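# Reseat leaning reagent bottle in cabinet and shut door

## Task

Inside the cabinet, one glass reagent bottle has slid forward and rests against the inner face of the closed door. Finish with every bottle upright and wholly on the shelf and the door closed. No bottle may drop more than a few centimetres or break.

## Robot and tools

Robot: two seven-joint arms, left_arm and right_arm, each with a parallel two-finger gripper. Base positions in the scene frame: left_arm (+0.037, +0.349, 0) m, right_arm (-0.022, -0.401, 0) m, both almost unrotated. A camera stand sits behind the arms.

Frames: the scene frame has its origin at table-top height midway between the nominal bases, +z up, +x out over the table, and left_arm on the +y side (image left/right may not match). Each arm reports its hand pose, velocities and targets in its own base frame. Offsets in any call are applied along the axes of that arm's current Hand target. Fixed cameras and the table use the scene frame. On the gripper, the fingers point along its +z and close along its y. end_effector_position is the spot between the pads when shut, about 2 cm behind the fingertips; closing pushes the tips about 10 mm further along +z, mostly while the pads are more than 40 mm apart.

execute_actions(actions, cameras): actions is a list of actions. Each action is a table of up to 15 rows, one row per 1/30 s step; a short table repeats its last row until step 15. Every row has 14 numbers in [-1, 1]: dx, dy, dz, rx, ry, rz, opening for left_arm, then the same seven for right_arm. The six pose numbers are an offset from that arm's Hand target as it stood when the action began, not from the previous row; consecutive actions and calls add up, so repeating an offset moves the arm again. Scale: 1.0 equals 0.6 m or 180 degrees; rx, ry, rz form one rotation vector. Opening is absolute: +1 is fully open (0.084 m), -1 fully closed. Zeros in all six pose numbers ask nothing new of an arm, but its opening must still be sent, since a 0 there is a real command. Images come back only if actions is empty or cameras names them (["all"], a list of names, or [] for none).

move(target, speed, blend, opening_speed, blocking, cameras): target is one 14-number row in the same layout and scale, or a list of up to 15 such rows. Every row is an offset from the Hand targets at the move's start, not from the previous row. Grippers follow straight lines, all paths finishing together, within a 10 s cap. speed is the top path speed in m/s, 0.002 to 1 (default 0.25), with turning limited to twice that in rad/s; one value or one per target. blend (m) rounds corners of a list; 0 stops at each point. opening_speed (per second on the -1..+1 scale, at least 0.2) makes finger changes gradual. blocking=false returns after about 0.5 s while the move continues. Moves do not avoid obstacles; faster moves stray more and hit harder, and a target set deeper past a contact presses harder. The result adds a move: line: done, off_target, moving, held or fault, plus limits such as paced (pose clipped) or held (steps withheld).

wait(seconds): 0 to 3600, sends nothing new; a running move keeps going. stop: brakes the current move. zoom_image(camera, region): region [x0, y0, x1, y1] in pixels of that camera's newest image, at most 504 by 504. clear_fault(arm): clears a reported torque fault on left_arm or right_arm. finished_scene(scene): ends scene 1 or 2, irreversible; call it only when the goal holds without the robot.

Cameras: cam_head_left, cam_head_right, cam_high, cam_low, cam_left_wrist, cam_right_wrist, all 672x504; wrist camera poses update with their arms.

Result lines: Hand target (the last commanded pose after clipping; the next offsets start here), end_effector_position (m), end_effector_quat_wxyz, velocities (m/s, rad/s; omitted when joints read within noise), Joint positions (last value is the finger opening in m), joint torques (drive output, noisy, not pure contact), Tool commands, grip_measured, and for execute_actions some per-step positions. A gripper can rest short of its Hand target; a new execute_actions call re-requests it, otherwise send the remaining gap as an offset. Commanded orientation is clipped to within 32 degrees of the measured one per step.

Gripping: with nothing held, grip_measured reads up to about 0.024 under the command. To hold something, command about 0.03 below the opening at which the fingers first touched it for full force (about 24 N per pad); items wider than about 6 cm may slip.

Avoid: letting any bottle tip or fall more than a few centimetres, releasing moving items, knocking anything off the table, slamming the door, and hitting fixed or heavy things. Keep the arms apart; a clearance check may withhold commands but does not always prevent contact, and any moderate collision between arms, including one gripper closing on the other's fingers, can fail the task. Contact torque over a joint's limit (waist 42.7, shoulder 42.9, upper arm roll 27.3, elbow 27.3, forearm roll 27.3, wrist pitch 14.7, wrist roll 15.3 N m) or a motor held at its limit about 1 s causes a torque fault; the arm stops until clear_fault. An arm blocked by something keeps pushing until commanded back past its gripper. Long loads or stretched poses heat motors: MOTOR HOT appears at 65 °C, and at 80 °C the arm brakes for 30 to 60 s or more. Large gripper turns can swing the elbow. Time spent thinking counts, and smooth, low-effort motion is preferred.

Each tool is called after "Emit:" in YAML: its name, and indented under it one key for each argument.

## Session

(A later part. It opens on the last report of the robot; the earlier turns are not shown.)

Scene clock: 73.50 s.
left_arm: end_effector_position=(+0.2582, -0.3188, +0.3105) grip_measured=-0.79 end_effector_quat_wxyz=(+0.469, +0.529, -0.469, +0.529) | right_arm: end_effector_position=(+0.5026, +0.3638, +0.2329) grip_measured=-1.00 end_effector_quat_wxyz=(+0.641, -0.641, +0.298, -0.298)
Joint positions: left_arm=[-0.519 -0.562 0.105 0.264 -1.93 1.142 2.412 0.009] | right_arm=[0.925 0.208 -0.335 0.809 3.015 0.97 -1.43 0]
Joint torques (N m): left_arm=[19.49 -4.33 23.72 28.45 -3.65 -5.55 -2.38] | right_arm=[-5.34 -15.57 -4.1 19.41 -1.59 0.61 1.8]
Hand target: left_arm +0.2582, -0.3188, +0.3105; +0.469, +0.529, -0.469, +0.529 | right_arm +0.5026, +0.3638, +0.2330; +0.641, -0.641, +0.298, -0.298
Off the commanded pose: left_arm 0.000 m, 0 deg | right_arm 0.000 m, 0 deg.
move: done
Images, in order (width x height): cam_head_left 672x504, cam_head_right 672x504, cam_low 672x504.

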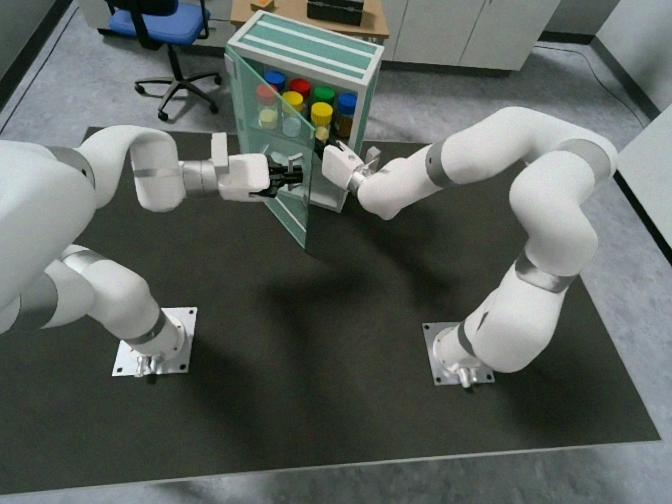

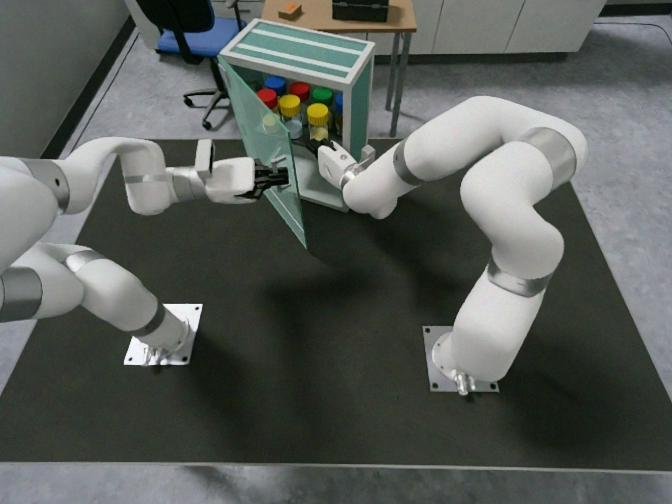

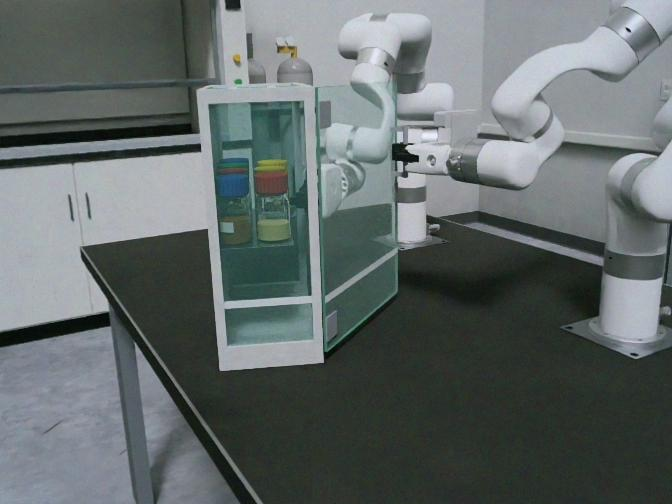

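Emit:
move:
  target:
    - [0,0,0,0,0,0,-1,0.0177,0,0.0,0,0.0556,0,-1]
    - [0,0,0,0,0,0,-1,0.0295,0,0.006,0,0.0833,0,-1]
  speed: 0.02
  blend: 0.002
  cameras: ["cam_head_right","cam_head_left"]

Emit:
zoom_image:
  camera: "cam_head_left"
  region: [250, 50, 390, 190]

Emit:
zoom_image:
  camera: "cam_head_right"
  region: [250, 60, 390, 200]

Scene clock: 81.10 s.
left_arm: end_effector_position=(+0.2582, -0.3188, +0.3105) grip_measured=-0.79 end_effector_quat_wxyz=(+0.469, +0.529, -0.469, +0.529) | right_arm: end_effector_position=(+0.5168, +0.3526, +0.2329) grip_measured=-1.00 end_effector_quat_wxyz=(+0.597, -0.597, +0.379, -0.379)
Joint positions: left_arm=[-0.519 -0.562 0.105 0.264 -1.93 1.142 2.412 0.009] | right_arm=[0.983 0.229 -0.314 0.841 3.434 0.952 -1.671 0]
Joint torques (N m): left_arm=[19.05 -2.42 23.17 28.34 -3.78 -5.84 -2.35] | right_arm=[3.85 -15.67 -0.66 19.55 1.4 3.64 -2.09]
Hand target: left_arm +0.2582, -0.3188, +0.3105; +0.469, +0.529, -0.469, +0.529 | right_arm +0.5168, +0.3526, +0.2329; +0.597, -0.597, +0.379, -0.379
Off the commanded pose: left_arm 0.000 m, 0 deg | right_arm 0.000 m, 0 deg.
move: done
Images, in order (width x height): cam_head_left 672x504, cam_head_right 672x504.

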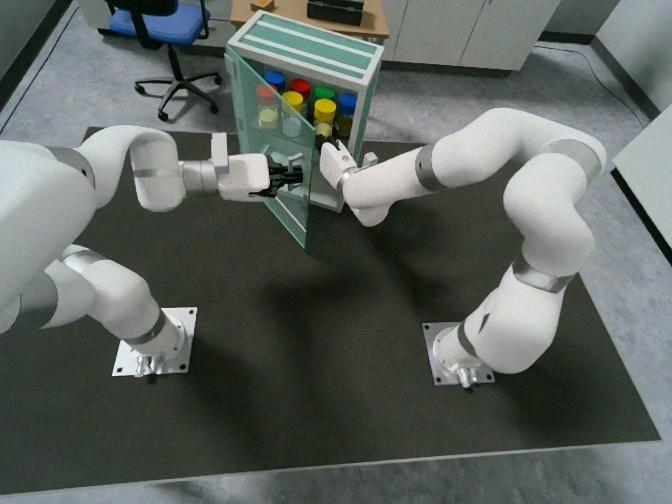

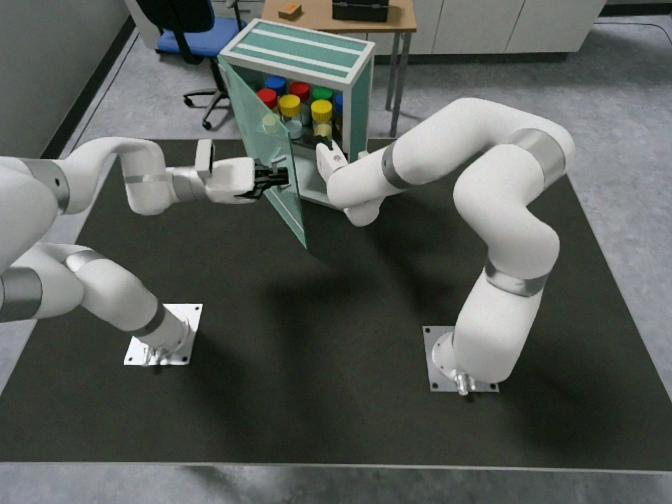

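Scaled by 3.600 from the camera's image (finer frame: 960x720).

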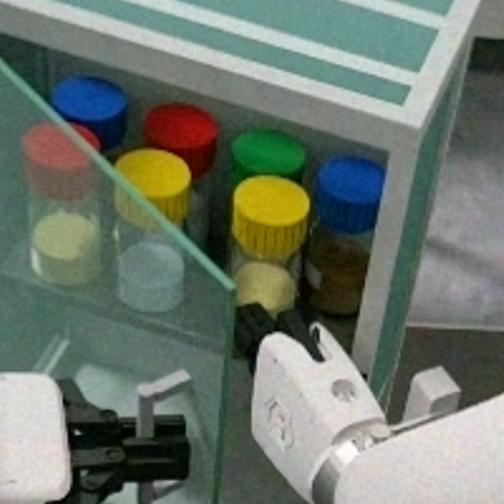

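Scaled by 3.600 from the camera's image (finer frame: 960x720).

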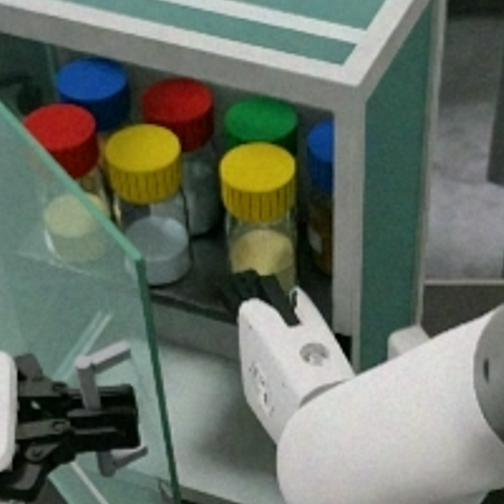

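Emit:
move:
  target:
    - [0,0,0,0,0,0,-1,-0.004,0,-0.1,0,0,0,-1]
    - [0,0,0,0,0,0,-1,0,0,-0.33,0,0,0,-1]
    - [0,0,0,0,0,0,-1,0.25,0,-0.33,0,0,0,-1]
  speed: [0.05,0.2,0.2]
  blend: 0.01
  cameras: ["cam_head_right","cam_head_left","cam_low"]

Emit:
zoom_image:
  camera: "cam_head_left"
  region: [250, 50, 390, 190]

Emit:
zoom_image:
  camera: "cam_head_right"
  region: [250, 60, 390, 200]

Emit:
zoom_image:
  camera: "cam_low"
  region: [190, 110, 350, 270]

Scene clock: 85.97 s.
left_arm: end_effector_position=(+0.2582, -0.3188, +0.3105) grip_measured=-0.79 end_effector_quat_wxyz=(+0.469, +0.529, -0.469, +0.529) | right_arm: end_effector_position=(+0.4014, +0.1326, +0.2329) grip_measured=-1.00 end_effector_quat_wxyz=(+0.597, -0.597, +0.379, -0.379)
Joint positions: left_arm=[-0.519 -0.562 0.105 0.264 -1.93 1.142 2.412 0.009] | right_arm=[0.682 -0.496 -0.562 0.146 2.827 0.951 -1.648 0]
Joint torques (N m): left_arm=[18.94 -1.21 22.61 28.19 -3.69 -5.94 -2.19] | right_arm=[-4.7 2.47 0.54 18.05 -1.9 3.45 1.81]
Hand target: left_arm +0.2582, -0.3188, +0.3105; +0.469, +0.529, -0.469, +0.529 | right_arm +0.4014, +0.1326, +0.2329; +0.597, -0.597, +0.379, -0.379
Off the commanded pose: left_arm 0.000 m, 0 deg | right_arm 0.000 m, 0 deg.
move: done
Images, in order (width x height): cam_head_left 672x504, cam_head_right 672x504, cam_low 672x504.

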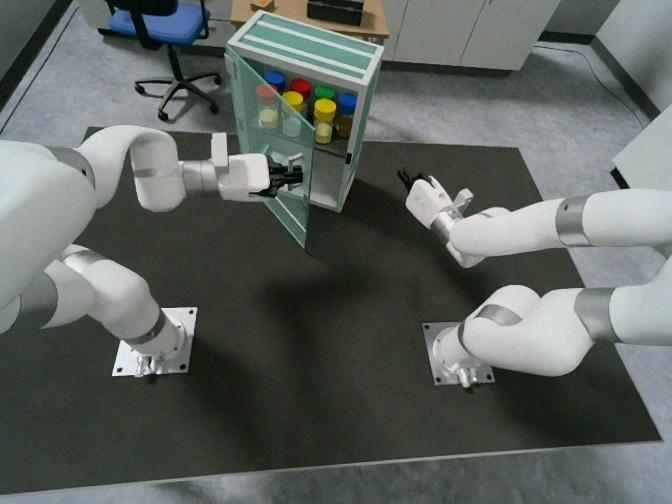

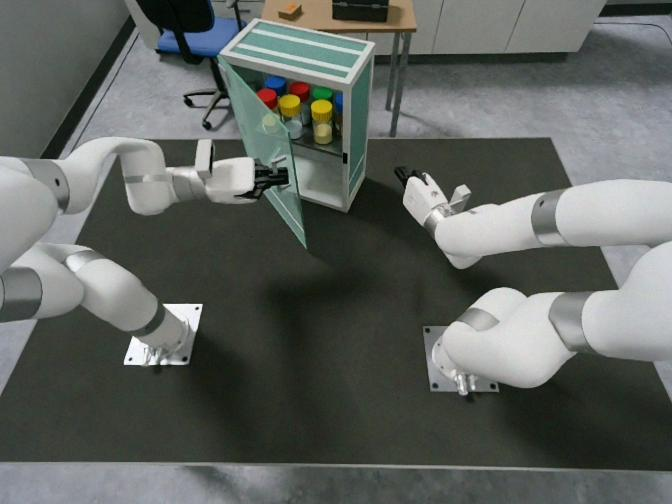

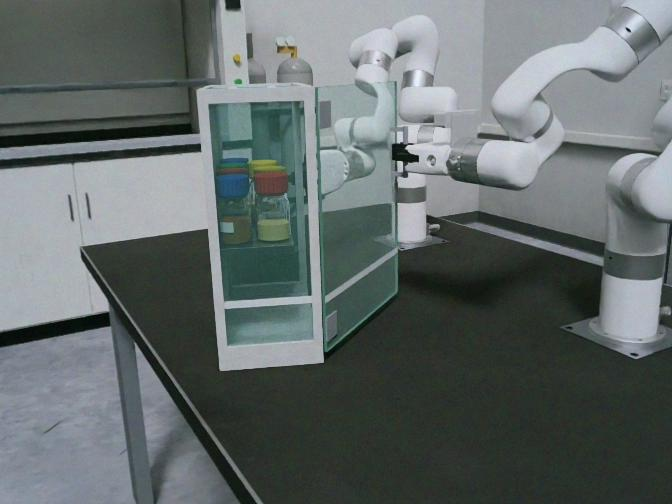

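Scaled by 3.600 from the camera's image (finer frame: 960x720).

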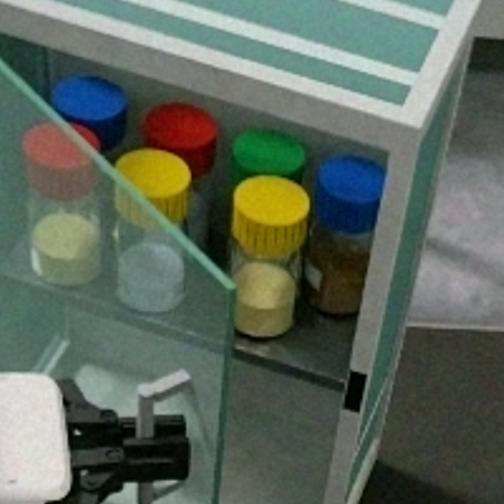

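Scaled by 3.600 from the camera's image (finer frame: 960x720).

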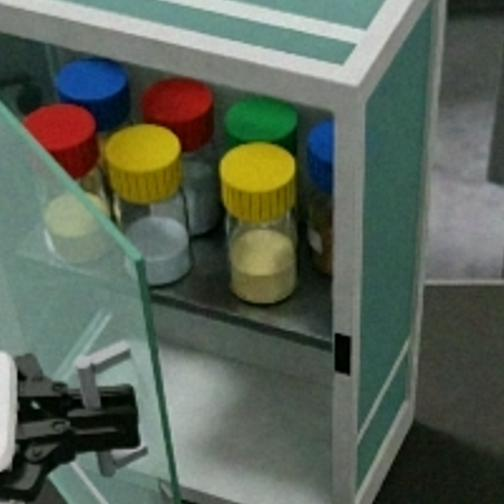

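Scaled by 3.150 from the camera's image (finer frame: 960x720).

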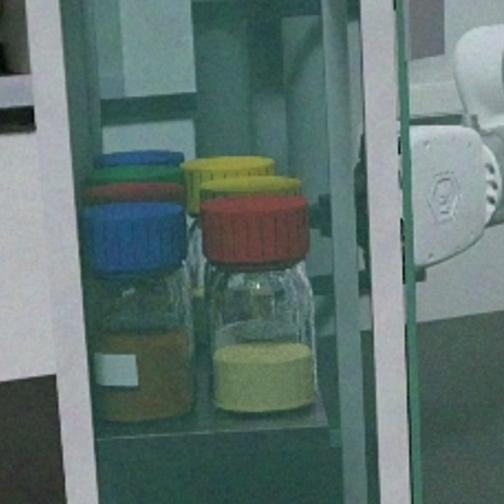

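Emit:
move:
  target:
    - [0,-0.0225,0.0519,0.0389,0,0,-1,0,0,0,0,0,0,-1]
    - [0,-0.0534,0.104,0.0806,0,0,-1,0,0,0,0,0,0,-1]
    - [0,-0.0909,0.1517,0.1222,0,0,-1,0,0,0,0,0,0,-1]
    - [0,-0.1281,0.1887,0.1583,0,0,-1,0,0,0,0,0,0,-1]
    - [0,-0.1693,0.2213,0.1944,0,0,-1,0,0,0,0,0,0,-1]
    - [0,-0.1766,0.2253,0.1944,0,0,-1,0,0,0,0,0,0,-1]
  speed: [0.08,0.08,0.08,0.06,0.04,0.01]
  blend: 0.004
  cameras: ["cam_right_wrist","cam_low"]

Scene clock: 92.27 s.
left_arm: end_effector_position=(+0.3795, -0.4404, +0.3103) grip_measured=-0.79 end_effector_quat_wxyz=(+0.289, +0.646, -0.288, +0.645) | right_arm: end_effector_position=(+0.4014, +0.1326, +0.2329) grip_measured=-1.00 end_effector_quat_wxyz=(+0.597, -0.597, +0.379, -0.379)
Joint positions: left_arm=[-0.602 -0.091 -0.264 0.733 -3.178 0.75 3.143 0.009] | right_arm=[0.682 -0.496 -0.562 0.146 2.827 0.951 -1.648 0]
Joint torques (N m): left_arm=[-13.38 1.14 -20.76 33.47 5.15 2.77 -2.56] | right_arm=[-5.09 2.23 0.65 18.15 -1.82 3.57 1.77]
Hand target: left_arm +0.3796, -0.4403, +0.3104; +0.289, +0.646, -0.288, +0.645 | right_arm +0.4014, +0.1326, +0.2329; +0.597, -0.597, +0.379, -0.379
Off the commanded pose: left_arm 0.000 m, 0 deg | right_arm 0.000 m, 0 deg.
move: done; blend cut to 0.0025 m at target 5
cam_right_wrist: T_world_to_cam=[[0.01891, -0.01071, -0.99976, 0.25826], [-0.41694, 0.90876, -0.01762, 0.12133], [0.90874, 0.41718, 0.01272, -0.29239]] pos_world=[0.31141, 0.01448, 0.26406]
Images, in order (width x height): cam_low 672x504, cam_right_wrist 672x504.

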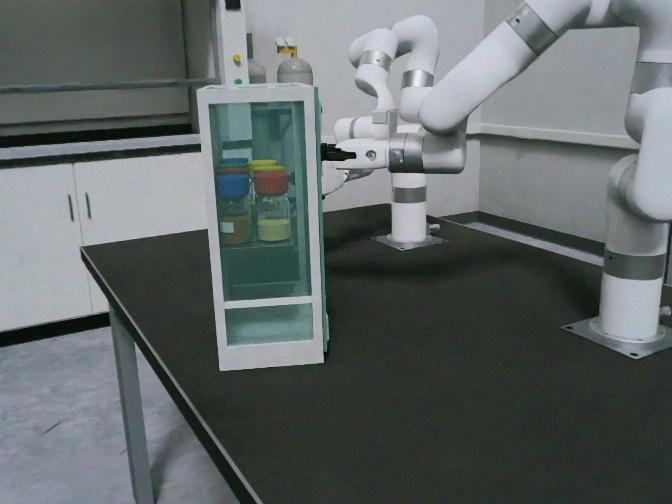

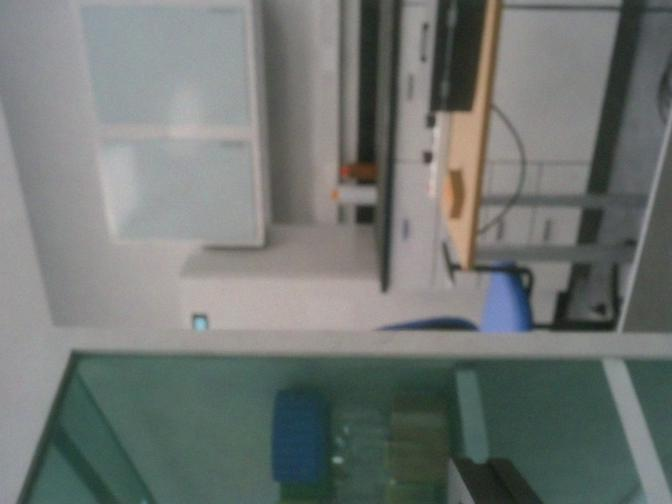

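Emit:
move:
  target:
    - [0,0,0,0,0,0,0.0,0,0,0,0,0,0,-1]
    - [0,0,-0.12,0,0,0,0.0,0,0,0,0,0,0,-1]
  speed: 0.08
  opening_speed: 1.5
  cameras: ["cam_low","cam_head_right","cam_left_wrist"]

Emit:
zoom_image:
  camera: "cam_head_right"
  region: [210, 40, 390, 220]

Emit:
zoom_image:
  camera: "cam_low"
  region: [180, 70, 360, 370]

Scene clock: 93.77 s.
left_arm: end_effector_position=(+0.3696, -0.4479, +0.3090) grip_measured=-0.25 end_effector_quat_wxyz=(+0.294, +0.644, -0.296, +0.642) | right_arm: end_effector_position=(+0.4014, +0.1326, +0.2329) grip_measured=-1.00 end_effector_quat_wxyz=(+0.597, -0.597, +0.379, -0.379)
Joint positions: left_arm=[-0.596 -0.092 -0.292 0.73 -3.18 0.749 3.143 0.033] | right_arm=[0.682 -0.496 -0.562 0.146 2.827 0.951 -1.648 0]
Joint torques (N m): left_arm=[-20.15 -8.18 -20.41 21.85 3.91 2.81 0.09] | right_arm=[-4.59 2 0.49 18.07 -1.76 3.32 1.85]
Hand target: left_arm +0.3696, -0.4479, +0.3090; +0.294, +0.644, -0.296, +0.642 (not the last commanded pose) | right_arm +0.4014, +0.1326, +0.2329; +0.597, -0.597, +0.379, -0.379
Tool commands: left_gripper/opening=-0.25 right_gripper/opening=-1.0
Off the commanded pose: left_arm 0.072 m, 1 deg | right_arm 0.000 m, 0 deg.
TORQUE FAULT: the external load on joint 3 (upper arm roll) of the left arm reached its load limit, and that arm stopped. The contact can be on any part of that arm beyond that joint, not only on its tool. A torque fault puts only its own arm into a fault stop. That arm's remaining commands of this call were not run. The hold on joint 3 (upper arm roll) of that arm was moved back by the arm itself, up to 3 degrees, as the stop began, but later a load was on that arm, so every hold on that arm was set again where that arm then was. That arm may still press on what stopped it. That arm is still stopped at the end of this call. While its stop runs, that arm, its gripper or tool too, takes no new command.
CLEAR FAULT: the left arm stays stopped (state 4) until you call clear_fault(arm="left_arm").
End effector pose when the fault began: left_arm: position (+0.3783, -0.4416, +0.3103), quat_wxyz (+0.290, +0.646, -0.289, +0.645)
Joint positions when the fault began: left_arm=[-0.603 -0.091 -0.266 0.733 -3.178 0.75 3.143 0.025]
move: fault (left_arm); path passed 1 of 2 targets
cam_left_wrist: T_world_to_cam=[[-0.75441, -0.65625, -0.01405, 0.02512], [0.01603, 0.00298, -0.99987, 0.37491], [0.65621, -0.75454, 0.00827, -0.45512]] pos_world=[0.3116, -0.32803, 0.37898]
Images, in order (width x height): cam_head_right 672x504, cam_low 672x504, cam_left_wrist 672x504.

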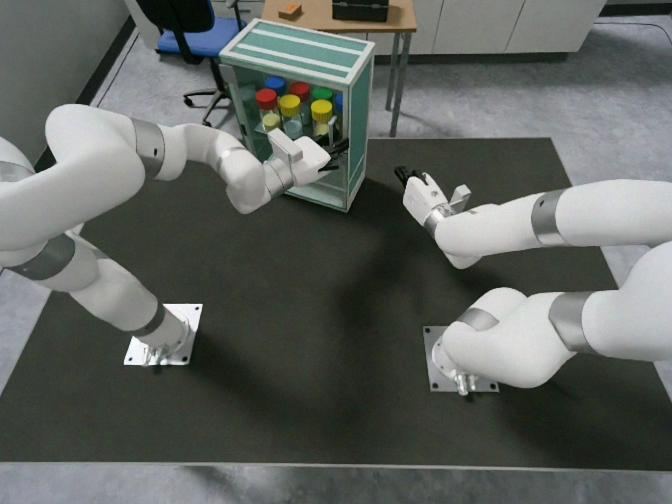

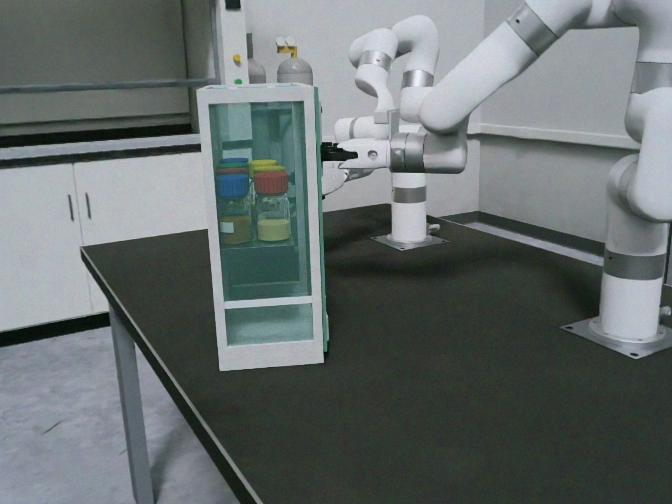

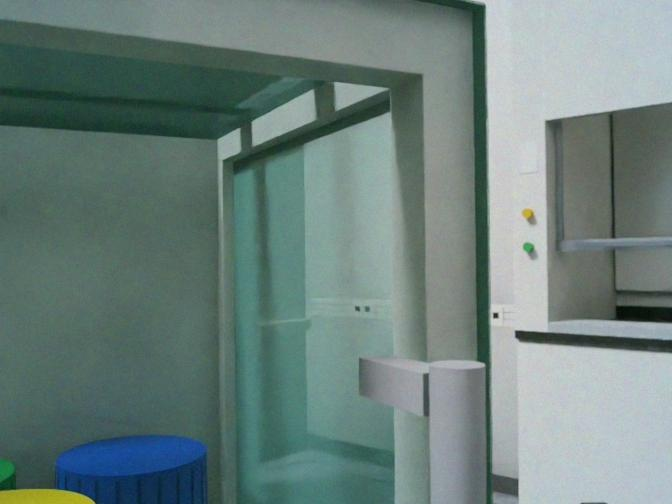

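Scaled by 2.800 from the camera's image (finer frame: 960x720).

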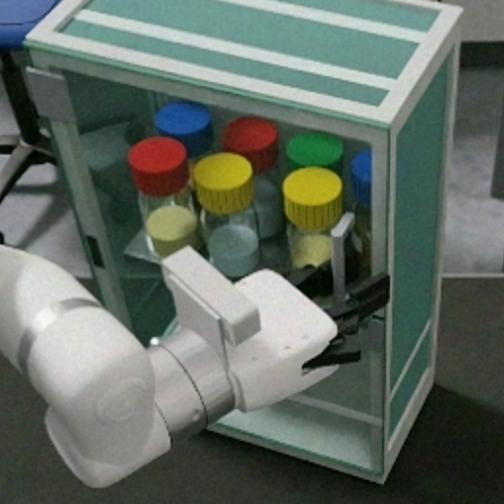

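Scaled by 1.680 from the camera's image (finer frame: 960x720).

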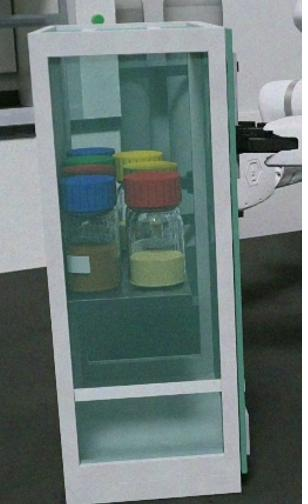

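Emit:
clear_fault:
  arm: "left_arm"

Emit:
move:
  target: [0,0,-0.11,0,0,0,-0.25,0,0,0,0,0,0,-1]
  speed: 0.05
  cameras: ["cam_low","cam_head_right"]

Emit:
zoom_image:
  camera: "cam_head_right"
  region: [210, 40, 390, 220]

Emit:
zoom_image:
  camera: "cam_low"
  region: [180, 70, 360, 370]

Scene clock: 94.27 s.
left_arm: end_effector_position=(+0.3705, -0.4470, +0.3090) grip_measured=-0.26 end_effector_quat_wxyz=(+0.294, +0.644, -0.295, +0.642) | right_arm: end_effector_position=(+0.4014, +0.1326, +0.2329) grip_measured=-1.00 end_effector_quat_wxyz=(+0.597, -0.597, +0.379, -0.379)
Joint positions: left_arm=[-0.595 -0.092 -0.291 0.73 -3.18 0.749 3.143 0.033] | right_arm=[0.682 -0.496 -0.562 0.146 2.827 0.951 -1.648 0]
Joint torques (N m): left_arm=[-4.59 -8.92 -7.1 18.91 0.01 2.92 0.14] | right_arm=[-4.67 2.24 0.55 17.99 -1.87 3.35 1.8]
Hand target: left_arm +0.3705, -0.4470, +0.3090; +0.294, +0.644, -0.295, +0.642 (not the last commanded pose) | right_arm +0.4014, +0.1326, +0.2329; +0.597, -0.597, +0.379, -0.379
Tool commands: left_gripper/opening=-0.25 right_gripper/opening=-1.0
Off the commanded pose: left_arm 0.072 m, 1 deg | right_arm 0.000 m, 0 deg.
TORQUE FAULT, CONTINUED: the left arm's stop, for the torque fault of joint 3 (upper arm roll) that an earlier result reported, is over. The call counts as one of the actions that you can send in this scene. The hold on joint 3 (upper arm roll) of that arm was moved back by the arm itself, up to 3 degrees, as the stop began, but later a load was on that arm, so every hold on that arm was set again where that arm then was. That arm's target is now where it stood when the stop ended, not its last command. That arm's gripper keeps its grip as last carried out, and that arm accepts commands again: back off and push less far.
CLEAR FAULT: your call cleared the left arm's torque fault. If a joint's load stays at its limit, that arm stops again at once.

Scene clock: 96.03 s.
left_arm: end_effector_position=(+0.3274, -0.3971, +0.3092) grip_measured=-0.27 end_effector_quat_wxyz=(+0.294, +0.644, -0.295, +0.642) | right_arm: end_effector_position=(+0.4014, +0.1326, +0.2329) grip_measured=-1.00 end_effector_quat_wxyz=(+0.597, -0.597, +0.379, -0.379)
Joint positions: left_arm=[-0.612 -0.326 -0.283 0.511 -3.175 0.741 3.077 0.032] | right_arm=[0.682 -0.496 -0.562 0.146 2.827 0.951 -1.648 0]
Joint torques (N m): left_arm=[-3.43 -10.35 5.13 13.68 1.87 0.19 -2.4] | right_arm=[-4.95 2.11 0.7 18.07 -1.68 3.42 1.92]
Hand target: left_arm +0.3274, -0.3971, +0.3092; +0.294, +0.644, -0.295, +0.642 | right_arm +0.4014, +0.1326, +0.2329; +0.597, -0.597, +0.379, -0.379
Off the commanded pose: left_arm 0.000 m, 0 deg | right_arm 0.000 m, 0 deg.
move: done
Images, in order (width x height): cam_head_right 672x504, cam_low 672x504.

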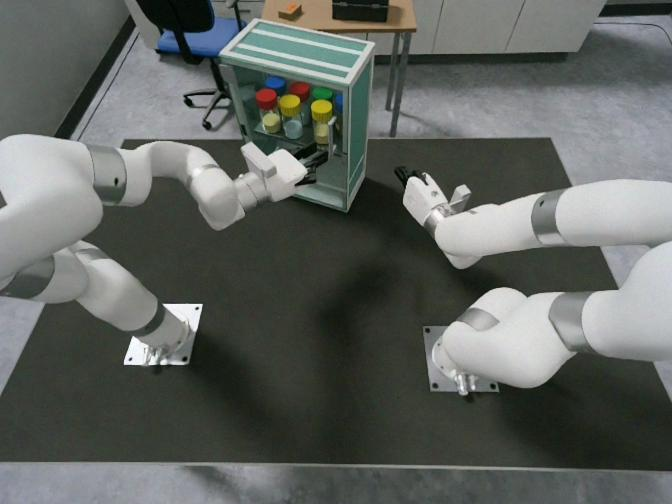

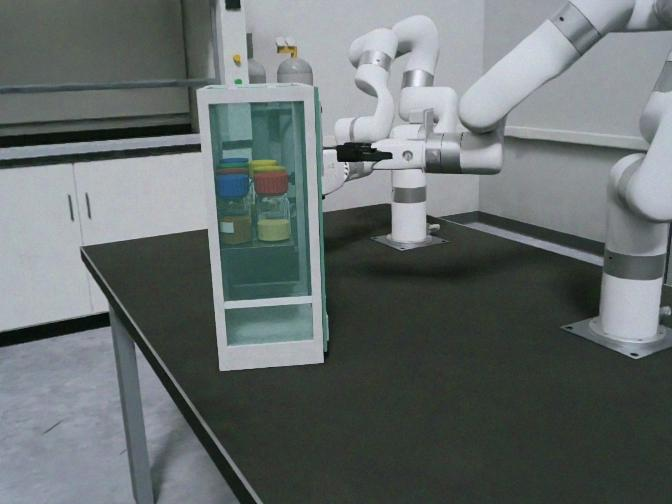

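Scaled by 2.800 from the camera's image (finer frame: 960x720).

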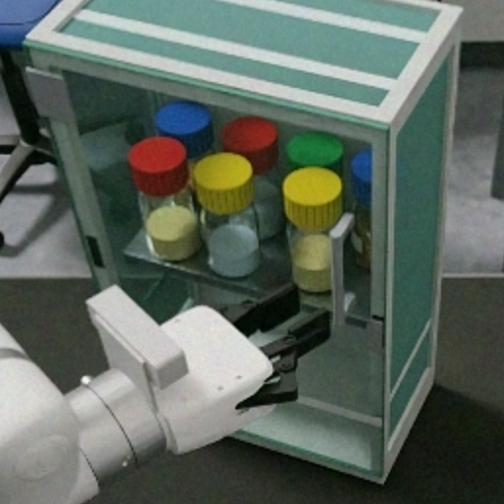

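Scaled by 1.680 from the camera's image (finer frame: 960x720).

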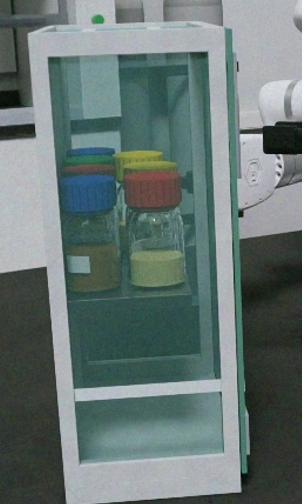

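Shut, with every bottle standing on the shelf.

Emit:
finished_scene:
  scene: 2

The scene is finished: the task was done.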